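# Reproduce the reference drawing on the paper pad using markers

## Task

Using the markers, draw a copy of the reference image called 'drawing' on the paper pad. The image represents the entire sheet, and its upper edge corresponds to the pad's long side farthest from the robot (largest x). The scrap strip next to the pad does not count toward the result.

## Robot and tools

Robot: two arms, left_arm and right_arm, each with six revolute joints and a two-finger parallel gripper. The calibrated base positions in the scene frame are (-0.006, +0.341, 0) m for left_arm and (-0.005, -0.338, 0) m for right_arm, both almost unrotated about z. Markers must be picked up and their tips brought onto the pad. The reference picture is oriented so that its top lies along the pad's far long edge.

Scene frame: the origin is at table-top height, halfway between the nominal bases. +x points out over the table, away from the robot. +z is up. left_arm is on the +y side. The arm names do not tell you which side of a camera image an arm appears on.

Row layout: one row is always 14 numbers in [-1, 1], with left_arm's seven first and right_arm's seven after. Within each arm the order is: wrist pitch (joint4), wrist roll (joint6), shoulder (joint2), wrist yaw (joint5), elbow (joint3), waist (joint1), then gripper opening.

The six joint numbers are offsets, not poses. They are measured from the arm's Joint targets as they stand when the action or move starts, not from the previous row. A value of 1.0 equals 1.202 rad for waist, 1.258 rad for shoulder, 1.3 rad for elbow, 2.073 rad for wrist pitch, and 2.022 rad for wrist yaw and wrist roll. Sending the same offset twice moves the joint twice. Sending 0 re-commands the current target.

The opening number is absolute: +1 is fully open, -1 is shut. Sending 0 is a real command, so resend the present value to leave a gripper unchanged.

Stated joint ranges (rad): waist -2.618..3.054, shoulder 0..3.142, elbow 0..3.142, wrist pitch -1.571..1.571, wrist yaw -1.571..1.571, wrist roll -2.094..2.094. The true ends can differ from these by up to 0.059 rad. An action that asks a joint to go more than 0.059 rad beyond its range is rejected for both arms. A joint clipped at its real end produces the line "joint sent to its limit". Each control step, a joint's target can lead its measured angle by at most 0.202 rad (waist), 0.258 (shoulder), 0.3 (elbow), 0.573 (wrist pitch) or 0.522 (yaw, roll). Targets that would put a gripper more than 200 mm from its measured position are scaled back.

Tools:
- execute_actions(actions, cameras): actions is a list of actions. Each action is a table of up to 15 rows, one row per 1/30 s control step, and lasts 15 steps. A shorter table repeats its last row. An empty list just reports state and images.
- move(target, speed, blend, opening_speed, blocking, cameras): target is one 14-number row or a list of up to 15 rows. Every row is an offset from the same starting Joint targets. speed is in rad/s for the joint with the farthest to go (0.01 to 2, default 0.5); give one value or one per target. blend is in rad and rounds the corners at intermediate targets. opening_speed is how fast the commanded opening changes, per second on the -1..+1 scale, with a minimum of 0.2. With blocking=false the call returns after about 0.5 s while the motion continues. Joints move together, so the gripper follows a curve, and nothing is avoided automatically. A move takes at least 0.5 s, and more than 10 s gets cut short. The result adds a "move:" line, which can read done, off_target, moving, held or fault. It may also show limits=held and each arm's worst joint error over 0.035 rad.
- wait(seconds 0..10, cameras): lets time pass while commands are held.
- stop(cameras): brakes the running move.
- zoom_image(camera, region [x0,y0,x1,y1] in pixels, at most 504x504): enlarges part of a camera's latest image.
- show_instructions(): shows the reference image. read_manual(section="licences"): shows licence texts. finished_scene(scene=1): ends the scene permanently.

Cameras: cam_high, cam_low, cam_above, cam_left_wrist, cam_right_wrist, each 672x504. cameras=[] returns no images, and an unknown name invalidates the call.

Results: end_effector_position is in metres in the scene frame, and end_effector_quat_wxyz is the orientation. Both can be off by a few centimetres. The reported point lies between the finger pads, about 1 cm behind the tips. Fingers point along the gripper's +z axis and close along its y axis. Joint positions and Joint velocities follow the joint order above, then the finger gap (m; 0.094 when fully open). "within noise" means the arm is still. Joint targets are where the next offsets count from. grip_measured uses the same scale as the opening command. grip_effort_nm is the gripper motor's effort (negative means closing) and is not the pad force. Joint torques include the arm's own weight, and torques 3, 5 and 6 flip sign beyond ±28 N m. "joint command not followed" means the clearance check changed a target. Action results also list joint positions at some control steps.

Cautions: keep the markers and everything else on the table, since a fall or leaving something on the floor fails the task. When closing on a marker, close slowly with a low opening_speed. When drawing, approach the paper gently: high speed or a target well below the contact point presses hard. Avoid slams, dropping things, and releasing anything that is still moving. Never let the arms strike or squeeze each other, as this can end the scene. Holding loads, stretching out, or straining against something heats the motors: MOTOR HOT appears at 75 °C, the arm folds and stops at 90 °C, and it goes limp at 100 °C. To stop pushing, command the targets back past the measured positions. Loose objects may occasionally be nudged by outside pushes. Time spent writing replies advances the simulation.

Each tool is called after "Emit:" by a JSON object that holds its "name" and its "arguments".

Reference images:

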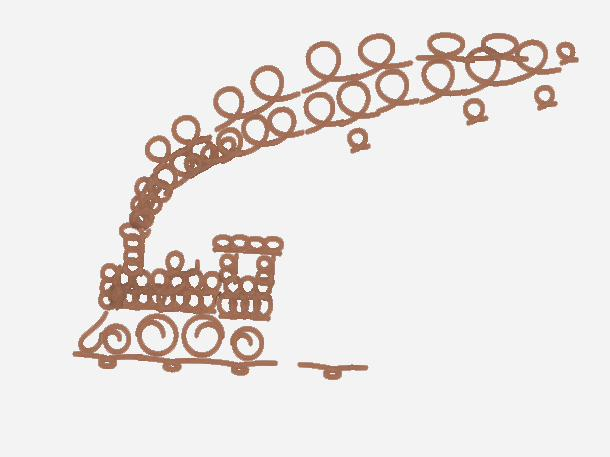

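## Session

I'll start by looking at the scene.

Emit:
{"name": "execute_actions", "arguments": {"actions": []}}

Emit:
{"name": "show_instructions", "arguments": {}}

Scene clock: 0.00 s.
left_arm: end_effector_position=(+0.3923, +0.3348, +0.1109) grip_measured=+1.000 grip_effort_nm=n/a end_effector_quat_wxyz=(+0.619, -0.006, +0.785, +0.003) | right_arm: end_effector_position=(+0.3926, -0.3962, +0.1309) grip_measured=+1.000 grip_effort_nm=n/a end_effector_quat_wxyz=(+0.624, +0.073, +0.770, -0.109)
Joint names: [wrist pitch, wrist roll, shoulder, wrist yaw, elbow, waist]
Joint positions: left_arm=[1.014 -0.014 1.582 -0.052 0.332 -0.05 0.094] | right_arm=[0.967 -0.036 1.532 0.21 0.362 -0.038 0.094]
Joint velocities: within noise
Joint torques (N m): no reading
Heat: left arm: 34 °C; right arm: 34 °C.
Joint targets: left_arm=[1.021 -0.014 1.574 -0.052 0.340 -0.050] | right_arm=[0.979 -0.036 1.522 0.211 0.373 -0.038]
Tool commands: left_gripper/opening=+1.0 right_gripper/opening=+1.0

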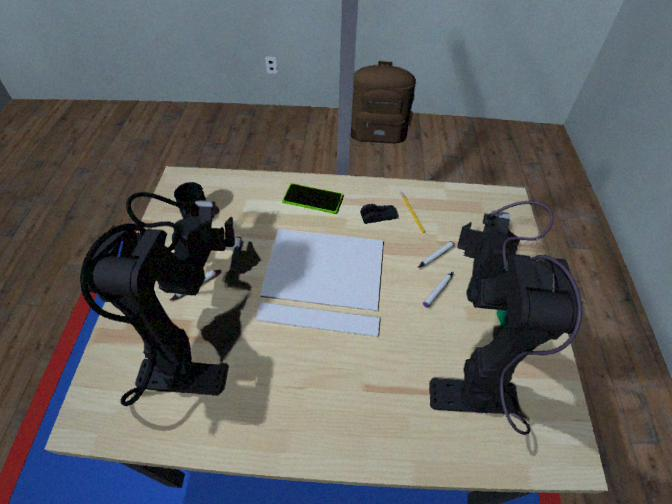

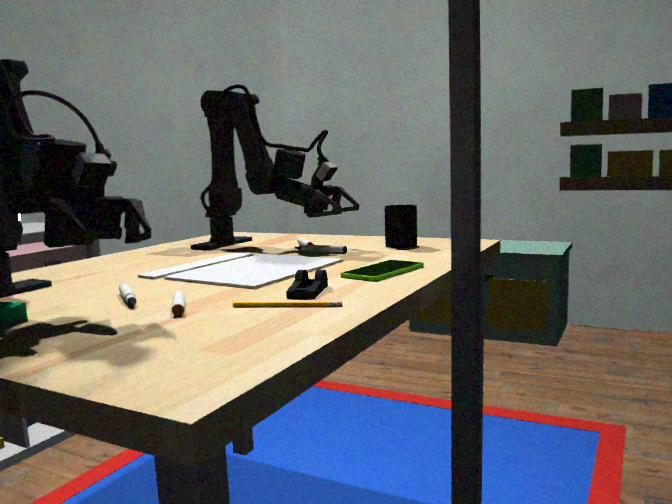

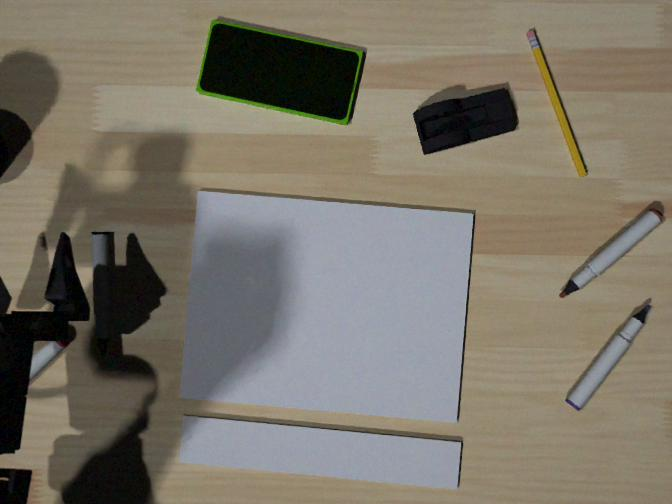

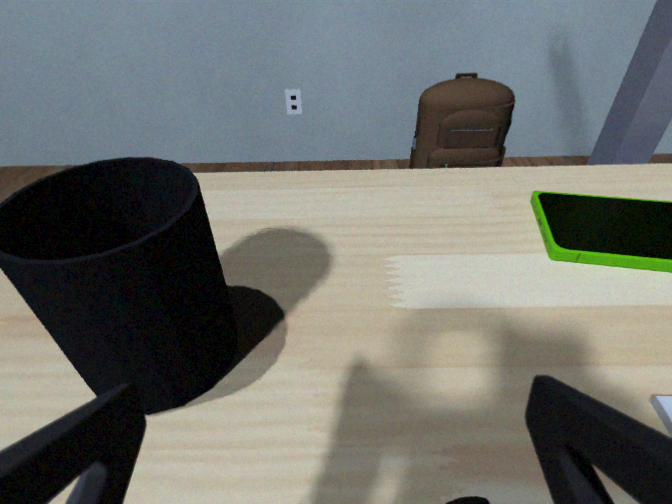

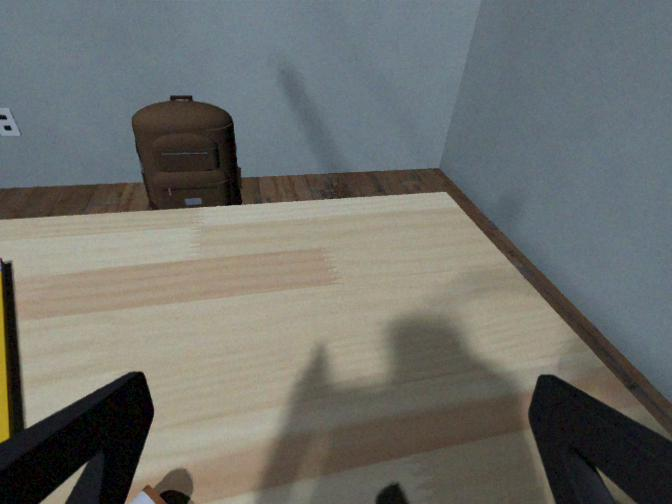

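Reference images for this scene: drawing.

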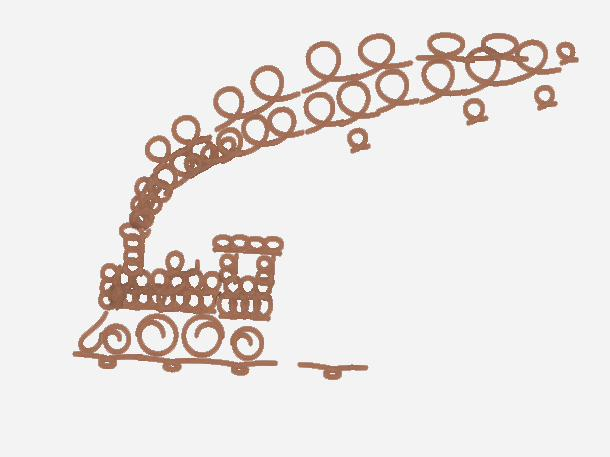

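Emit:
{"name": "zoom_image", "arguments": {"camera": "cam_above", "region": [540, 190, 672, 420]}}

Emit:
{"name": "zoom_image", "arguments": {"camera": "cam_above", "region": [0, 200, 180, 400]}}

Emit:
{"name": "zoom_image", "arguments": {"camera": "cam_high", "region": [150, 200, 280, 320]}}

Emit:
{"name": "zoom_image", "arguments": {"camera": "cam_high", "region": [380, 180, 540, 330]}}

Emit:
{"name": "zoom_image", "arguments": {"camera": "cam_low", "region": [100, 220, 360, 330]}}

Scaled by 2.191 from the camera's 672x504 image, which has a finer 960x720 frame.

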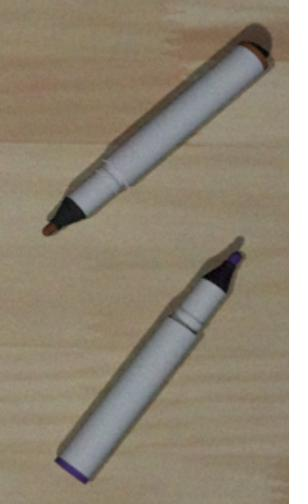

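Scaled by 2.520 from the camera's 672x504 image, which has a finer 960x720 frame.

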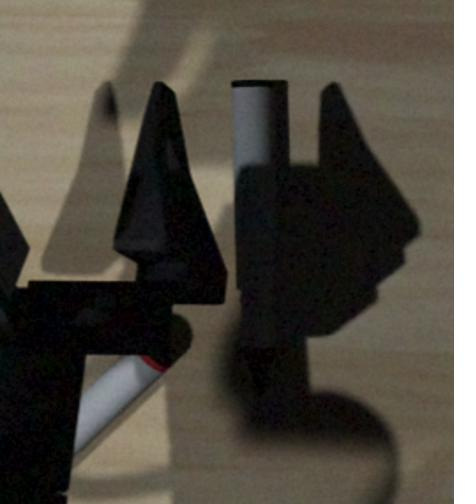

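Scaled by 3.877 from the camera's 672x504 image, which has a finer 960x720 frame.

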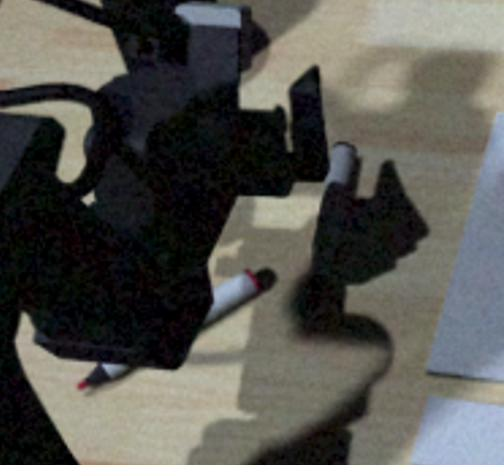

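Scaled by 3.150 from the camera's 672x504 image, which has a finer 960x720 frame.

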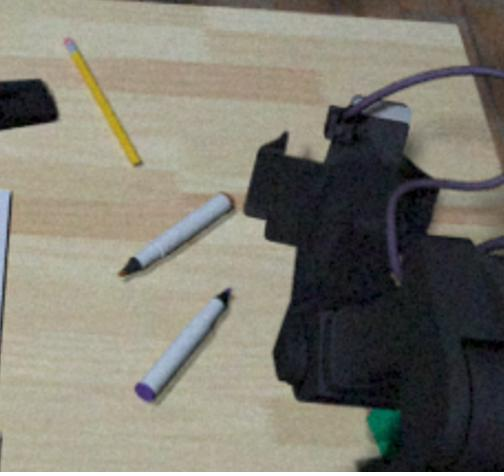

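Scaled by 1.938 from the camera's 672x504 image, which has a finer 960x720 frame.

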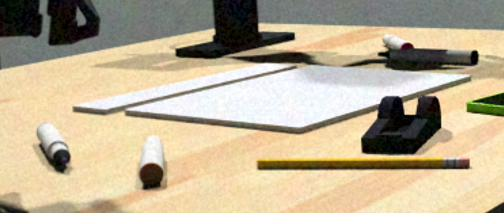

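Emit:
{"name": "move", "arguments": {"target": [[0,0,0,0,0,0,1,-0.3758,0.2354,0.1415,-0.0549,0.6362,0.0566,1],[0,0,0,0,0,0,1,-0.86,0.45,0.35,-0.1043,0.95,0.11,1]], "speed": 0.8, "blend": 0.2, "cameras": ["cam_above","cam_right_wrist"]}}

Scene clock: 12.03 s.
left_arm: end_effector_position=(+0.3923, +0.3348, +0.1109) grip_measured=+1.000 grip_effort_nm=-0.002 end_effector_quat_wxyz=(+0.619, -0.006, +0.785, +0.003) | right_arm: end_effector_position=(+0.4574, -0.3044, +0.0966) grip_measured=+1.000 grip_effort_nm=-0.002 end_effector_quat_wxyz=(+0.173, +0.381, +0.904, +0.087)
Joint names: [wrist pitch, wrist roll, shoulder, wrist yaw, elbow, waist]
Joint positions: left_arm=[1.014 -0.014 1.582 -0.052 0.332 -0.05 0.094] | right_arm=[-0.794 0.869 1.958 0.002 1.571 0.088 0.094]
Joint velocities: within noise
Joint torques (N m): left_arm=[1.69 0.05 -6.45 -0.03 5.16 -0.12] | right_arm=[0.82 0.05 -7.69 -0.01 9.52 0.5]
Heat: left arm: 35 °C; right arm: 37 °C.
Joint targets: left_arm=[1.021 -0.014 1.574 -0.052 0.340 -0.050] | right_arm=[-0.804 0.874 1.962 0.000 1.608 0.094]
move: off_target (right_arm); right_arm: the elbow is farthest, 0.037 rad from its target
Images, in order (width x height): cam_above 672x504, cam_right_wrist 672x504.

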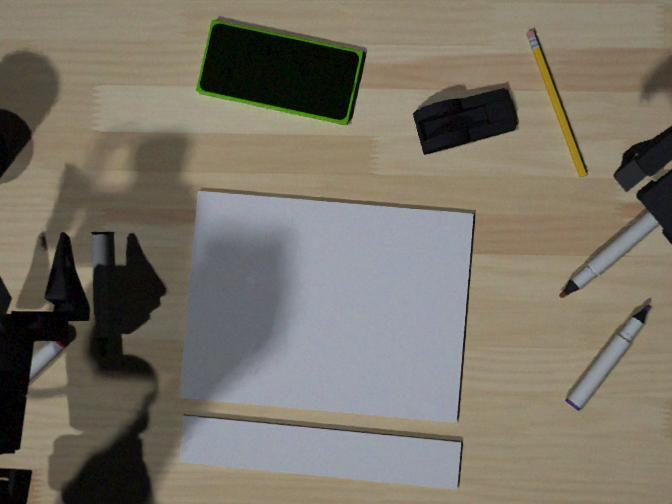

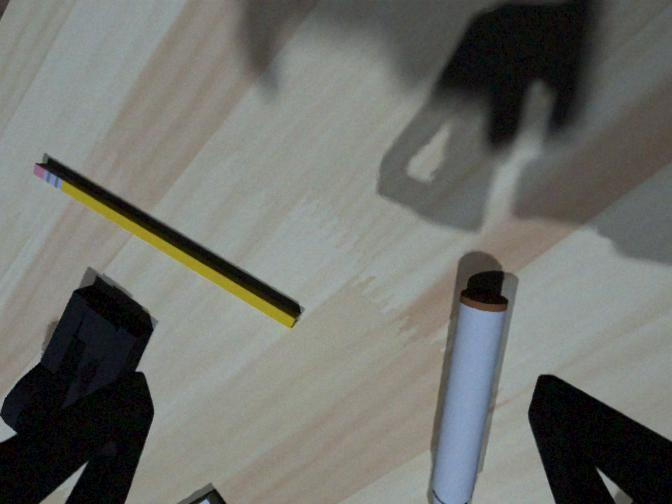

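Emit:
{"name": "move", "arguments": {"target": [0,0,0,0,0,0,1,-0.2856,0.0223,0.0755,0,0.232,0.0108,1], "speed": 0.6, "cameras": ["cam_above","cam_right_wrist"]}}

Scene clock: 14.83 s.
left_arm: end_effector_position=(+0.3923, +0.3348, +0.1109) grip_measured=+1.000 grip_effort_nm=-0.007 end_effector_quat_wxyz=(+0.619, -0.006, +0.785, +0.003) | right_arm: end_effector_position=(+0.3907, -0.3039, +0.1208) grip_measured=+1.000 grip_effort_nm=-0.007 end_effector_quat_wxyz=(+0.007, +0.402, +0.915, +0.003)
Joint names: [wrist pitch, wrist roll, shoulder, wrist yaw, elbow, waist]
Joint positions: left_arm=[1.014 -0.014 1.582 -0.052 0.332 -0.05 0.094] | right_arm=[-1.381 0.913 2.051 0.001 1.877 0.101 0.094]
Joint velocities: within noise
Joint torques (N m): left_arm=[1.67 0.03 -6.34 -0.03 5.29 0.03] | right_arm=[0.24 0.06 -7.73 0 8.57 0.5]
Heat: left arm: 35 °C; right arm: 36 °C.
Joint targets: left_arm=[1.021 -0.014 1.574 -0.052 0.340 -0.050] | right_arm=[-1.396 0.919 2.057 0.000 1.909 0.107]
move: done
Images, in order (width x height): cam_above 672x504, cam_right_wrist 672x504.

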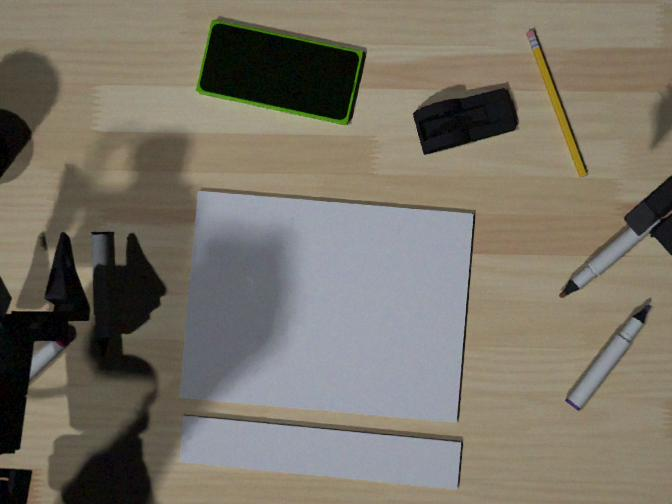

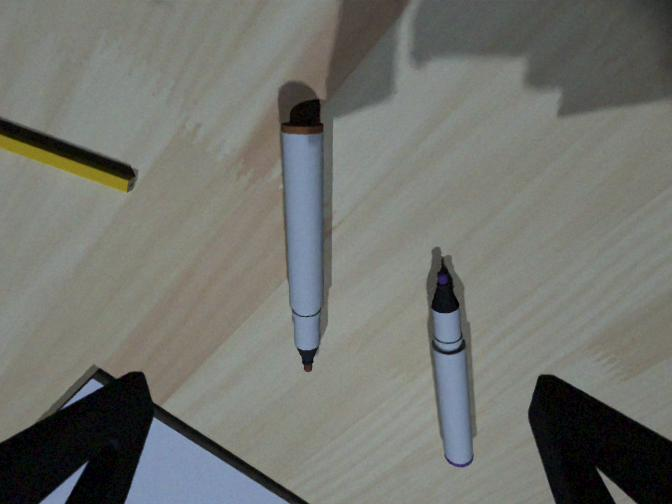

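Emit:
{"name": "move", "arguments": {"target": [0,0,0,0,0,0,1,0.1520,0.0336,0.0517,0,-0.2046,0.0437,1], "speed": 0.3, "cameras": ["cam_above","cam_right_wrist","cam_low"]}}

Scene clock: 18.30 s.
left_arm: end_effector_position=(+0.3923, +0.3348, +0.1109) grip_measured=+1.000 grip_effort_nm=-0.002 end_effector_quat_wxyz=(+0.619, -0.006, +0.785, +0.003) | right_arm: end_effector_position=(+0.3949, -0.2822, +0.0373) grip_measured=+1.000 grip_effort_nm=-0.012 end_effector_quat_wxyz=(+0.001, +0.409, +0.913, +0.000)
Joint names: [wrist pitch, wrist roll, shoulder, wrist yaw, elbow, waist]
Joint positions: left_arm=[1.014 -0.014 1.582 -0.052 0.332 -0.05 0.094] | right_arm=[-1.096 0.98 2.121 0.001 1.648 0.154 0.094]
Joint velocities: within noise
Joint torques (N m): left_arm=[1.68 0.04 -6.35 -0.04 5.05 0.02] | right_arm=[0.47 0.08 -8.46 0.01 5.04 0.5]
Heat: left arm: 35 °C; right arm: 36 °C.
Joint targets: left_arm=[1.021 -0.014 1.574 -0.052 0.340 -0.050] | right_arm=[-1.081 0.987 2.122 0.000 1.643 0.160]
move: done
Images, in order (width x height): cam_low 672x504, cam_above 672x504, cam_right_wrist 672x504.

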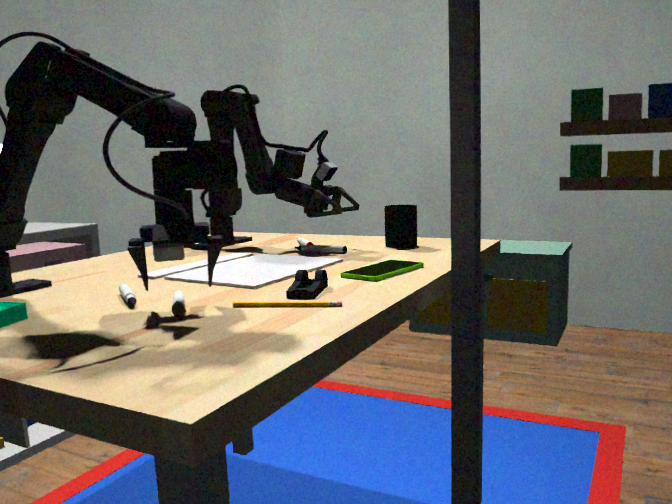

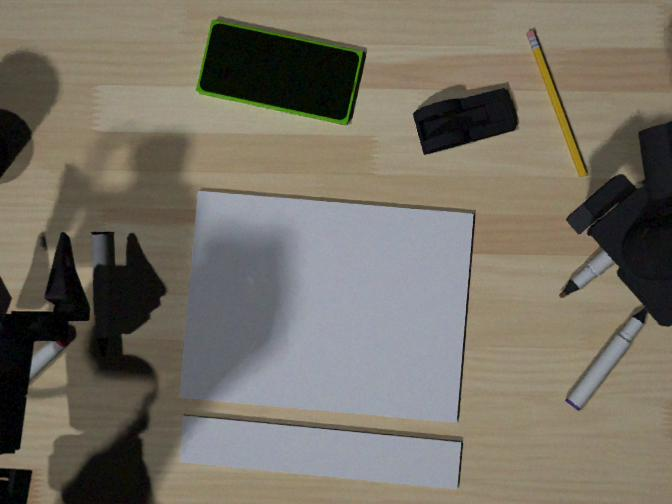

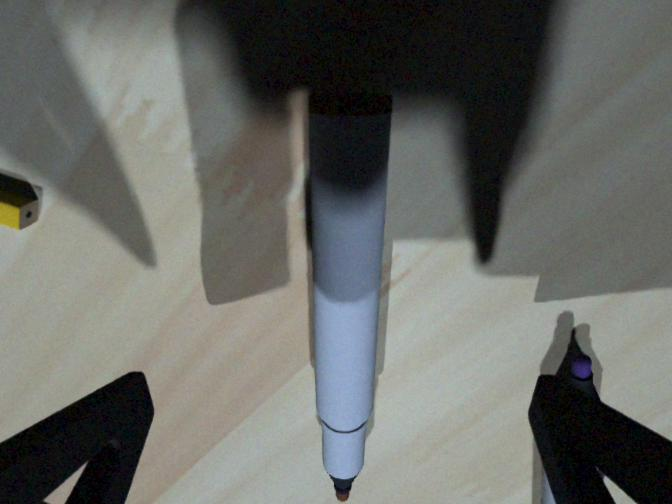

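Emit:
{"name": "move", "arguments": {"target": [0,0,0,0,0,0,1,0.0384,0,0.0213,0,-0.0419,0,1], "speed": 0.1, "cameras": ["cam_right_wrist","cam_low"]}}

Scene clock: 21.77 s.
left_arm: end_effector_position=(+0.3923, +0.3348, +0.1109) grip_measured=+1.000 grip_effort_nm=-0.002 end_effector_quat_wxyz=(+0.619, -0.006, +0.785, +0.003) | right_arm: end_effector_position=(+0.3960, -0.2820, +0.0158) grip_measured=+1.000 grip_effort_nm=-0.007 end_effector_quat_wxyz=(+0.003, +0.409, +0.912, +0.002)
Joint names: [wrist pitch, wrist roll, shoulder, wrist yaw, elbow, waist]
Joint positions: left_arm=[1.014 -0.014 1.582 -0.052 0.332 -0.05 0.094] | right_arm=[-1.017 0.981 2.143 0.001 1.596 0.154 0.094]
Joint velocities: within noise
Joint torques (N m): left_arm=[1.65 0.05 -6.46 -0.05 5.07 -0.1] | right_arm=[0.48 0.06 -8.24 0 4.75 0.5]
Heat: left arm: 36 °C; right arm: 37 °C.
Joint targets: left_arm=[1.021 -0.014 1.574 -0.052 0.340 -0.050] | right_arm=[-1.001 0.987 2.149 0.000 1.589 0.160]
move: done
Images, in order (width x height): cam_low 672x504, cam_right_wrist 672x504.

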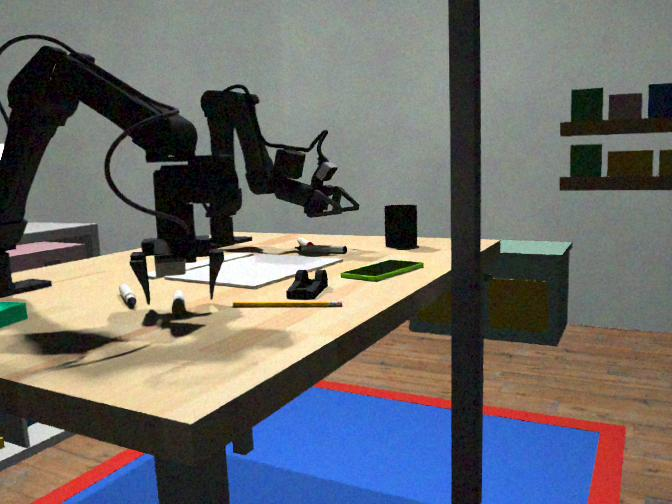

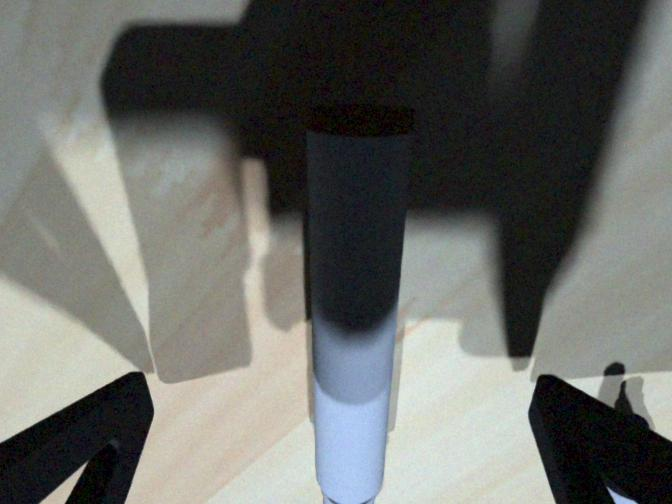

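Emit:
{"name": "move", "arguments": {"target": [0,0,0,0,0,0,1,0.0096,0,0.0053,0,-0.0105,0,1], "speed": 0.1, "cameras": ["cam_right_wrist","cam_low"]}}

Emit:
{"name": "zoom_image", "arguments": {"camera": "cam_low", "region": [100, 230, 260, 330]}}

Scene clock: 22.93 s.
left_arm: end_effector_position=(+0.3923, +0.3348, +0.1109) grip_measured=+1.000 grip_effort_nm=-0.007 end_effector_quat_wxyz=(+0.619, -0.006, +0.785, +0.003) | right_arm: end_effector_position=(+0.3961, -0.2820, +0.0103) grip_measured=+1.000 grip_effort_nm=-0.007 end_effector_quat_wxyz=(+0.003, +0.409, +0.912, +0.002)
Joint names: [wrist pitch, wrist roll, shoulder, wrist yaw, elbow, waist]
Joint positions: left_arm=[1.014 -0.014 1.582 -0.052 0.332 -0.05 0.094] | right_arm=[-0.996 0.981 2.15 0.001 1.583 0.154 0.094]
Joint velocities: within noise
Joint torques (N m): left_arm=[1.66 0.03 -6.31 -0.06 5.41 0.02] | right_arm=[0.48 0.07 -8.2 0.01 4.7 0.5]
Heat: left arm: 36 °C; right arm: 37 °C.
Joint targets: left_arm=[1.021 -0.014 1.574 -0.052 0.340 -0.050] | right_arm=[-0.981 0.987 2.156 0.000 1.575 0.160]
move: done
Images, in order (width x height): cam_low 672x504, cam_right_wrist 672x504.

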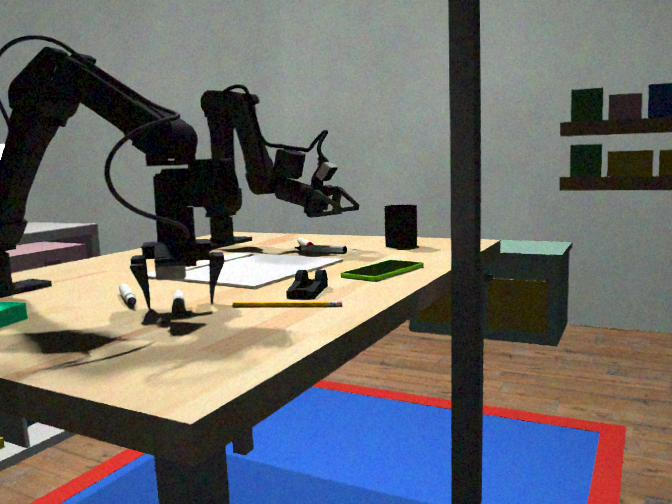

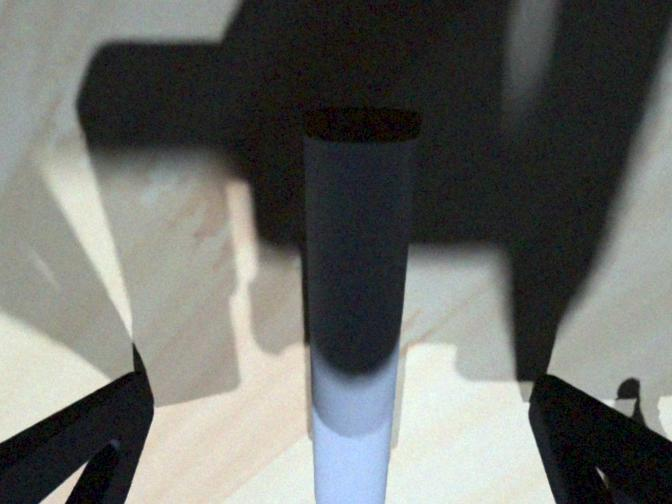

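Scaled by 3.150 from the camera's 672x504 image, which has a finer 960x720 frame.

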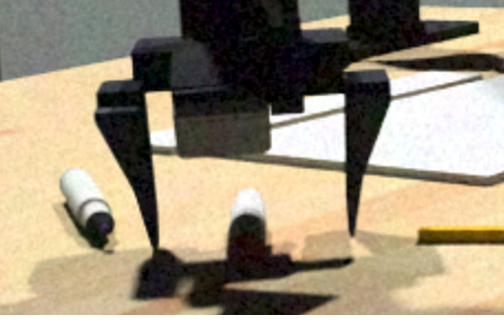

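Emit:
{"name": "move", "arguments": {"target": [0,0,0,0,0,0,1,0,0,0,0,0,0,-0.9], "opening_speed": 0.5, "cameras": ["cam_right_wrist","cam_low"]}}

Emit:
{"name": "zoom_image", "arguments": {"camera": "cam_low", "region": [100, 230, 260, 330]}}

Scene clock: 27.23 s.
left_arm: end_effector_position=(+0.3923, +0.3348, +0.1109) grip_measured=+1.000 grip_effort_nm=-0.002 end_effector_quat_wxyz=(+0.619, -0.006, +0.785, +0.003) | right_arm: end_effector_position=(+0.3963, -0.2819, +0.0103) grip_measured=-0.652 grip_effort_nm=-1.028 end_effector_quat_wxyz=(+0.004, +0.409, +0.912, +0.002)
Joint names: [wrist pitch, wrist roll, shoulder, wrist yaw, elbow, waist]
Joint positions: left_arm=[1.014 -0.014 1.582 -0.052 0.332 -0.05 0.094] | right_arm=[-0.995 0.981 2.15 0 1.583 0.154 0.016]
Joint velocities: within noise
Joint torques (N m): left_arm=[1.65 0.01 -6.52 -0.01 5.2 -0.05] | right_arm=[0.47 0.06 -8.21 0 4.7 0.51]
Heat: left arm: 36 °C; right arm: 38 °C.
Joint targets: left_arm=[1.021 -0.014 1.574 -0.052 0.340 -0.050] | right_arm=[-0.981 0.987 2.156 0.000 1.575 0.160]
move: done
Images, in order (width x height): cam_low 672x504, cam_right_wrist 672x504.

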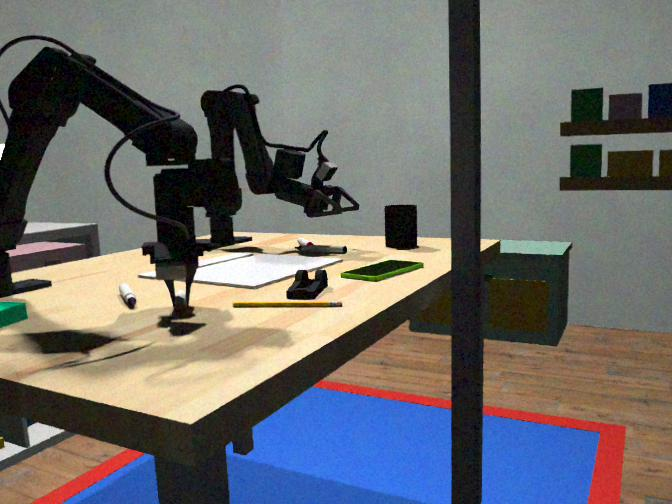

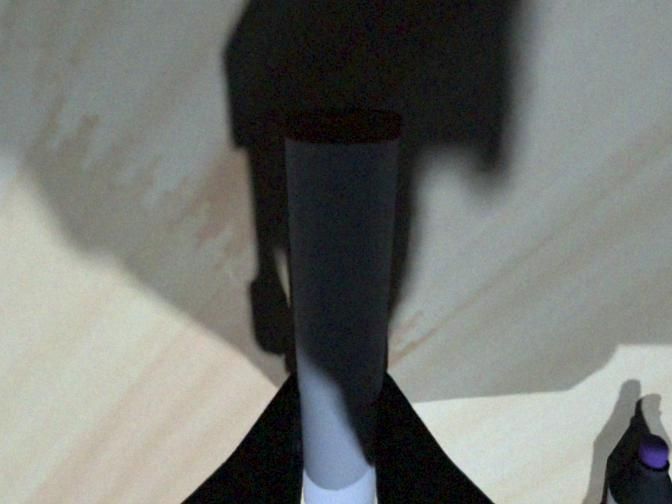

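Scaled by 3.150 from the camera's 672x504 image, which has a finer 960x720 frame.

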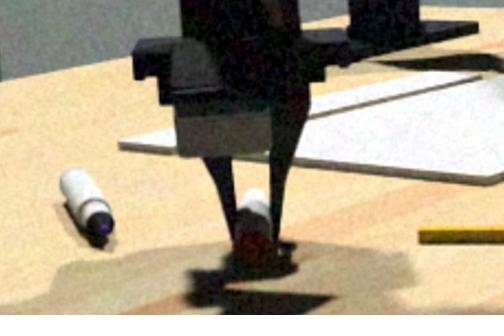

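Emit:
{"name": "move", "arguments": {"target": [[0,0,0,0,0,0,1,0,0,-0.3227,0,0,0,-0.9],[0,0,0,0,0,0,1,0.6382,-0.4881,-0.4666,0,-0.67,0.7637,-0.9]], "speed": [0.25,0.6], "blend": 0.15}}

Scene clock: 33.60 s.
left_arm: end_effector_position=(+0.3923, +0.3348, +0.1109) grip_measured=+1.000 grip_effort_nm=-0.002 end_effector_quat_wxyz=(+0.619, -0.006, +0.785, +0.003) | right_arm: end_effector_position=(+0.2063, +0.0436, +0.0950) grip_measured=-0.652 grip_effort_nm=-1.033 end_effector_quat_wxyz=(+0.410, -0.443, +0.759, +0.244)
Joint names: [wrist pitch, wrist roll, shoulder, wrist yaw, elbow, waist]
Joint positions: left_arm=[1.014 -0.014 1.582 -0.052 0.332 -0.05 0.094] | right_arm=[0.312 0.007 1.597 -0.002 0.71 1.078 0.016]
Joint velocities: within noise
Joint torques (N m): left_arm=[1.67 0.05 -6.28 -0.04 5.23 0.01] | right_arm=[1.79 -0.05 -7.32 0.03 5.45 -0.08]
Heat: left arm: 37 °C; right arm: 38 °C.
Joint targets: left_arm=[1.021 -0.014 1.574 -0.052 0.340 -0.050] | right_arm=[0.342 0.000 1.569 0.000 0.704 1.078]
move: done

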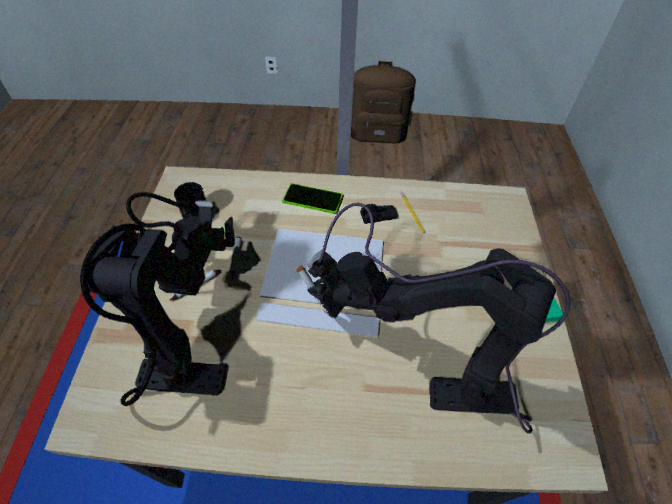

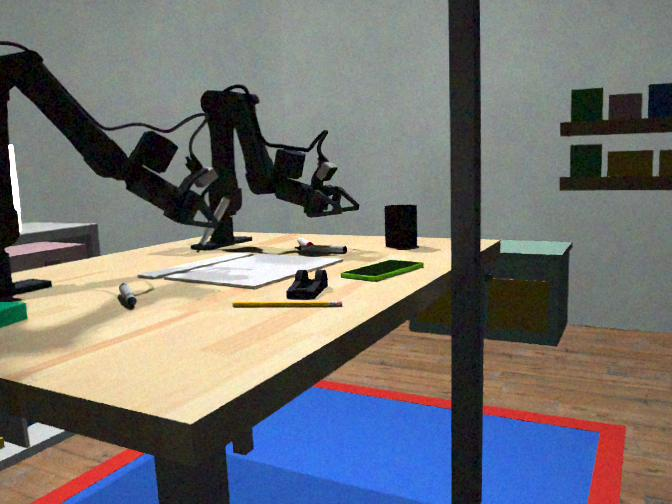

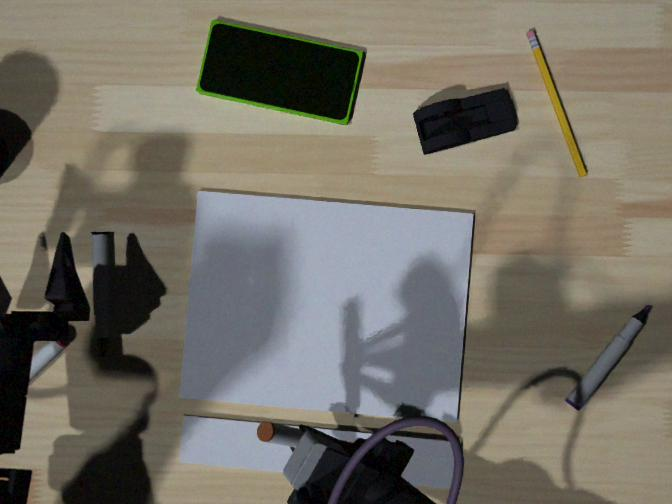

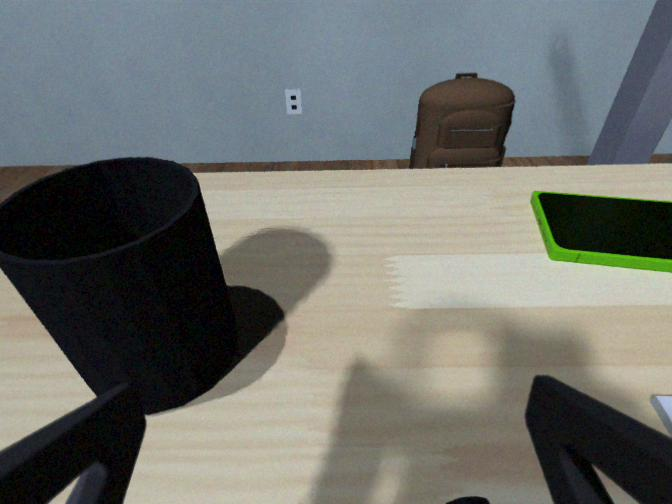

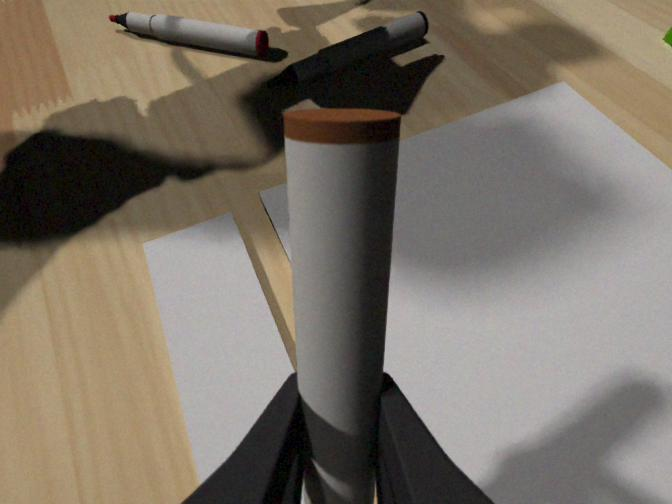

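Emit:
{"name": "move", "arguments": {"target": [[0,0,0,0,0,0,1,0,0,-0.0707,0,0,0,-0.9],[0,0,0,0,0,0,1,0.4616,0,0.5283,-0.6302,0.2144,-0.2704,-0.9]], "speed": [0.3,0.6], "blend": 0.05}}

Scene clock: 42.40 s.
left_arm: end_effector_position=(+0.3923, +0.3348, +0.1109) grip_measured=+1.000 grip_effort_nm=-0.002 end_effector_quat_wxyz=(+0.619, -0.006, +0.785, +0.003) | right_arm: end_effector_position=(+0.2014, +0.0809, +0.1112) grip_measured=-0.652 grip_effort_nm=-1.033 end_effector_quat_wxyz=(-0.380, +0.595, -0.381, -0.597)
Joint names: [wrist pitch, wrist roll, shoulder, wrist yaw, elbow, waist]
Joint positions: left_arm=[1.014 -0.014 1.582 -0.052 0.332 -0.05 0.094] | right_arm=[1.277 0.006 2.23 -1.266 0.958 0.755 0.016]
Joint velocities: within noise
Joint torques (N m): left_arm=[1.66 0.07 -6.38 -0.08 5.24 -0.2] | right_arm=[1.46 -0.07 -7.84 -0.07 6.27 -0.23]
Heat: left arm: 37 °C; right arm: 38 °C.
Joint targets: left_arm=[1.021 -0.014 1.574 -0.052 0.340 -0.050] | right_arm=[1.299 0.000 2.234 -1.275 0.983 0.753]
move: done; blend cut to 0.0445 rad at target 1

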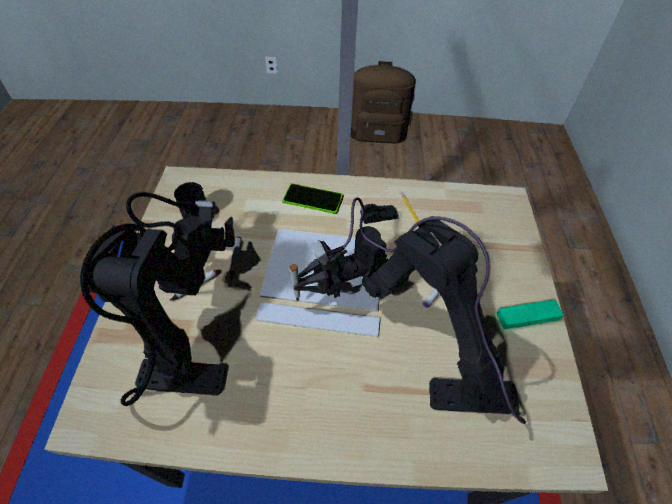

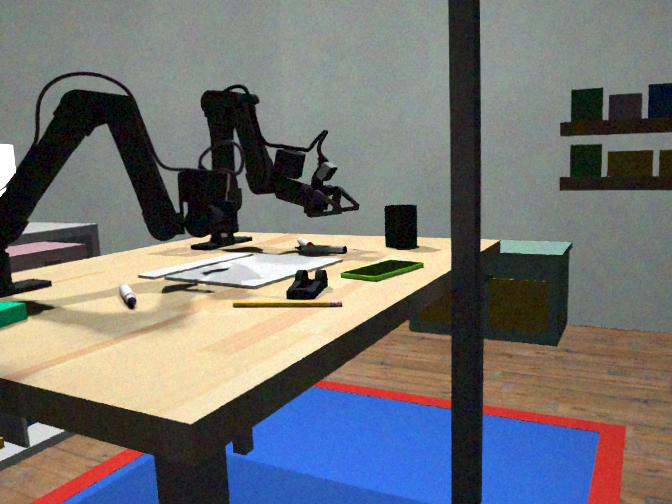

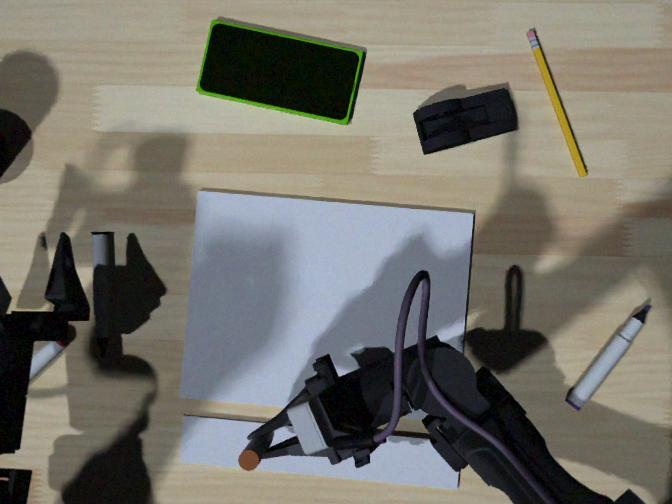

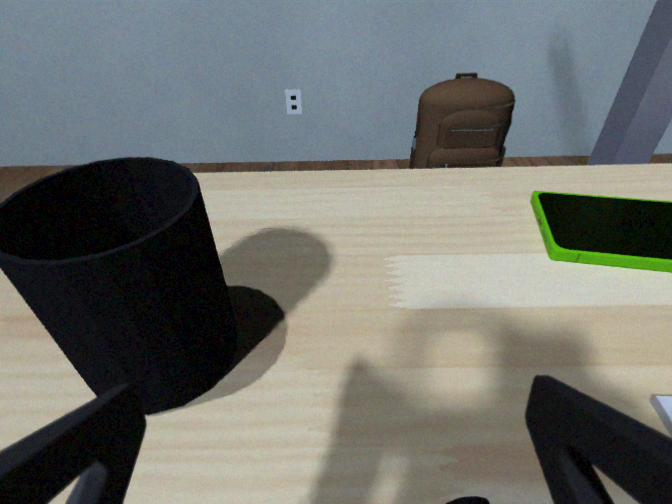

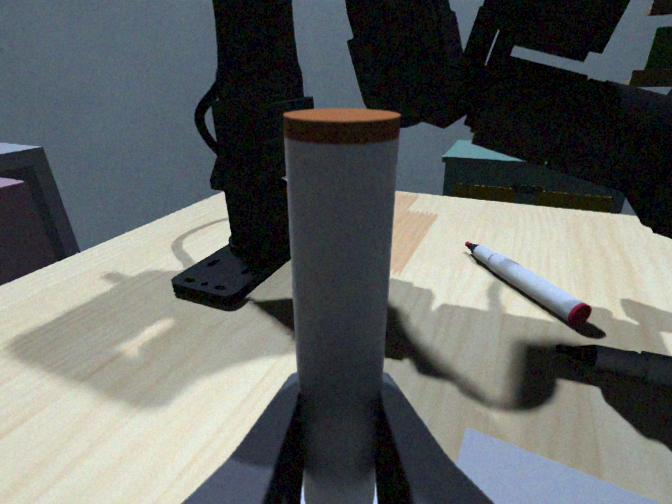

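Emit:
{"name": "move", "arguments": {"target": [0,0,0,0,0,0,1,0.0362,0,0.0676,0,0.0046,0,-0.9], "speed": 0.15, "cameras": ["cam_low","cam_above","cam_high"]}}

Emit:
{"name": "zoom_image", "arguments": {"camera": "cam_low", "region": [130, 180, 300, 300]}}

Emit:
{"name": "zoom_image", "arguments": {"camera": "cam_high", "region": [240, 210, 420, 345]}}

Scene clock: 44.13 s.
left_arm: end_effector_position=(+0.3923, +0.3348, +0.1109) grip_measured=+1.000 grip_effort_nm=-0.002 end_effector_quat_wxyz=(+0.619, -0.006, +0.785, +0.003) | right_arm: end_effector_position=(+0.2011, +0.0807, +0.0880) grip_measured=-0.652 grip_effort_nm=-1.028 end_effector_quat_wxyz=(-0.380, +0.595, -0.381, -0.597)
Joint names: [wrist pitch, wrist roll, shoulder, wrist yaw, elbow, waist]
Joint positions: left_arm=[1.014 -0.014 1.582 -0.052 0.332 -0.05 0.094] | right_arm=[1.351 0.006 2.312 -1.267 0.964 0.755 0.016]
Joint velocities: within noise
Joint torques (N m): left_arm=[1.66 0.01 -6.41 0 5.14 -0.2] | right_arm=[1.44 -0.07 -7.83 -0.07 5.82 -0.23]
Heat: left arm: 37 °C; right arm: 38 °C.
Joint targets: left_arm=[1.021 -0.014 1.574 -0.052 0.340 -0.050] | right_arm=[1.374 0.000 2.319 -1.274 0.989 0.753]
move: done
Images, in order (width x height): cam_high 672x504, cam_low 672x504, cam_above 672x504.

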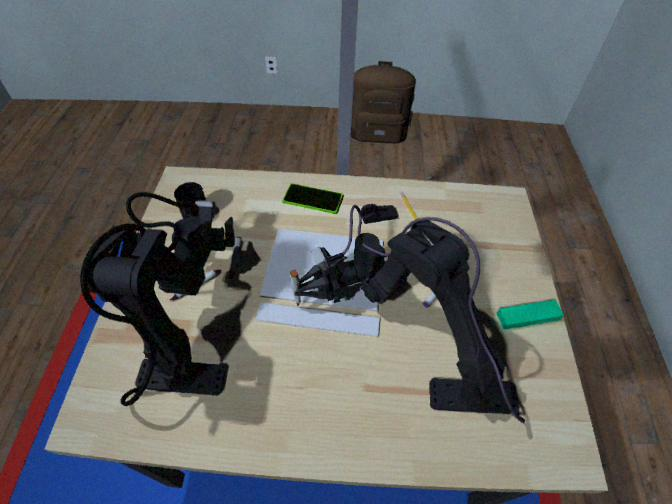

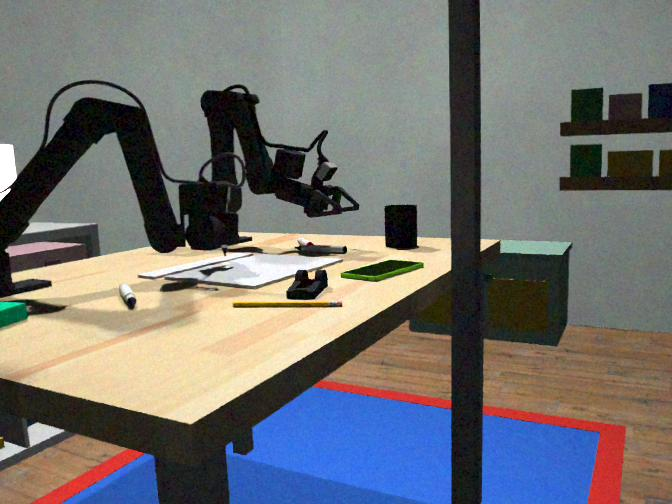

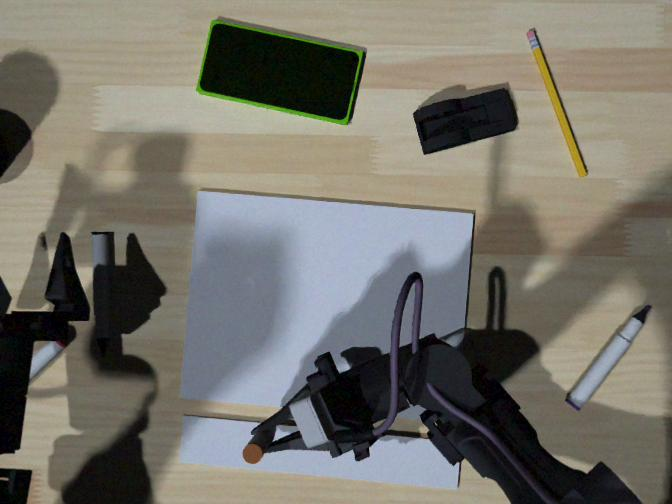

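Scaled by 2.965 from the camera's 672x504 image, which has a finer 960x720 frame.

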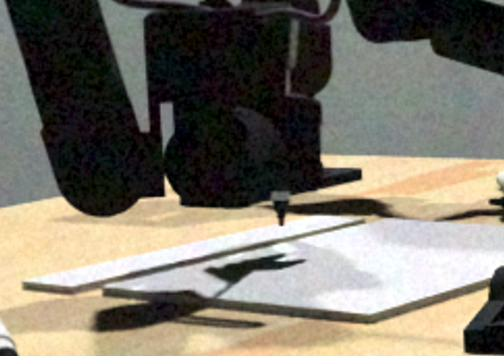

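Scaled by 2.800 from the camera's 672x504 image, which has a finer 960x720 frame.

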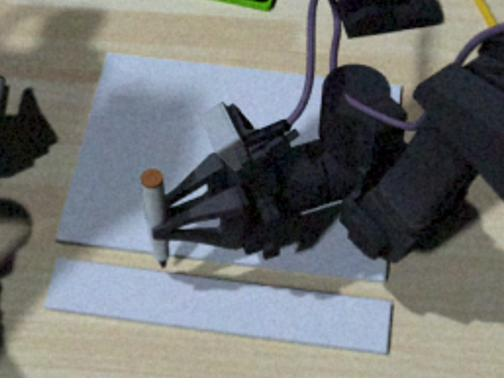

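Emit:
{"name": "move", "arguments": {"target": [0,0,0,0,0,0,1,0,0,0.0096,0,0,0,-0.9], "speed": 0.1, "cameras": ["cam_low"]}}

Emit:
{"name": "zoom_image", "arguments": {"camera": "cam_low", "region": [190, 220, 270, 280]}}

Scene clock: 49.43 s.
left_arm: end_effector_position=(+0.3923, +0.3348, +0.1109) grip_measured=+1.000 grip_effort_nm=-0.007 end_effector_quat_wxyz=(+0.619, -0.006, +0.785, +0.003) | right_arm: end_effector_position=(+0.2009, +0.0805, +0.0838) grip_measured=-0.652 grip_effort_nm=-1.033 end_effector_quat_wxyz=(-0.377, +0.594, -0.384, -0.598)
Joint names: [wrist pitch, wrist roll, shoulder, wrist yaw, elbow, waist]
Joint positions: left_arm=[1.014 -0.014 1.582 -0.052 0.332 -0.05 0.094] | right_arm=[1.353 0.006 2.323 -1.267 0.964 0.755 0.016]
Joint velocities: within noise
Joint torques (N m): left_arm=[1.64 0.04 -6.41 -0.02 5.33 -0.03] | right_arm=[1.45 -0.07 -7.75 -0.08 5.76 -0.21]
Heat: left arm: 38 °C; right arm: 38 °C.
Joint targets: left_arm=[1.021 -0.014 1.574 -0.052 0.340 -0.050] | right_arm=[1.374 0.000 2.331 -1.274 0.989 0.753]
move: done
Images, in order (width x height): cam_low 672x504.

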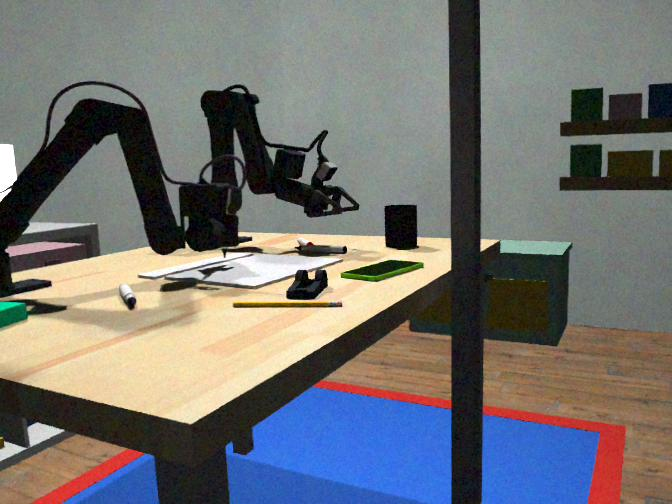

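Scaled by 6.300 from the camera's 672x504 image, which has a finer 960x720 frame.

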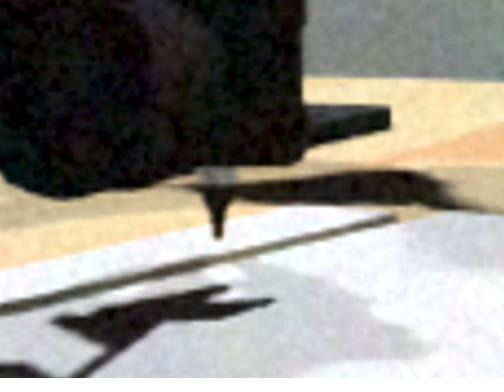

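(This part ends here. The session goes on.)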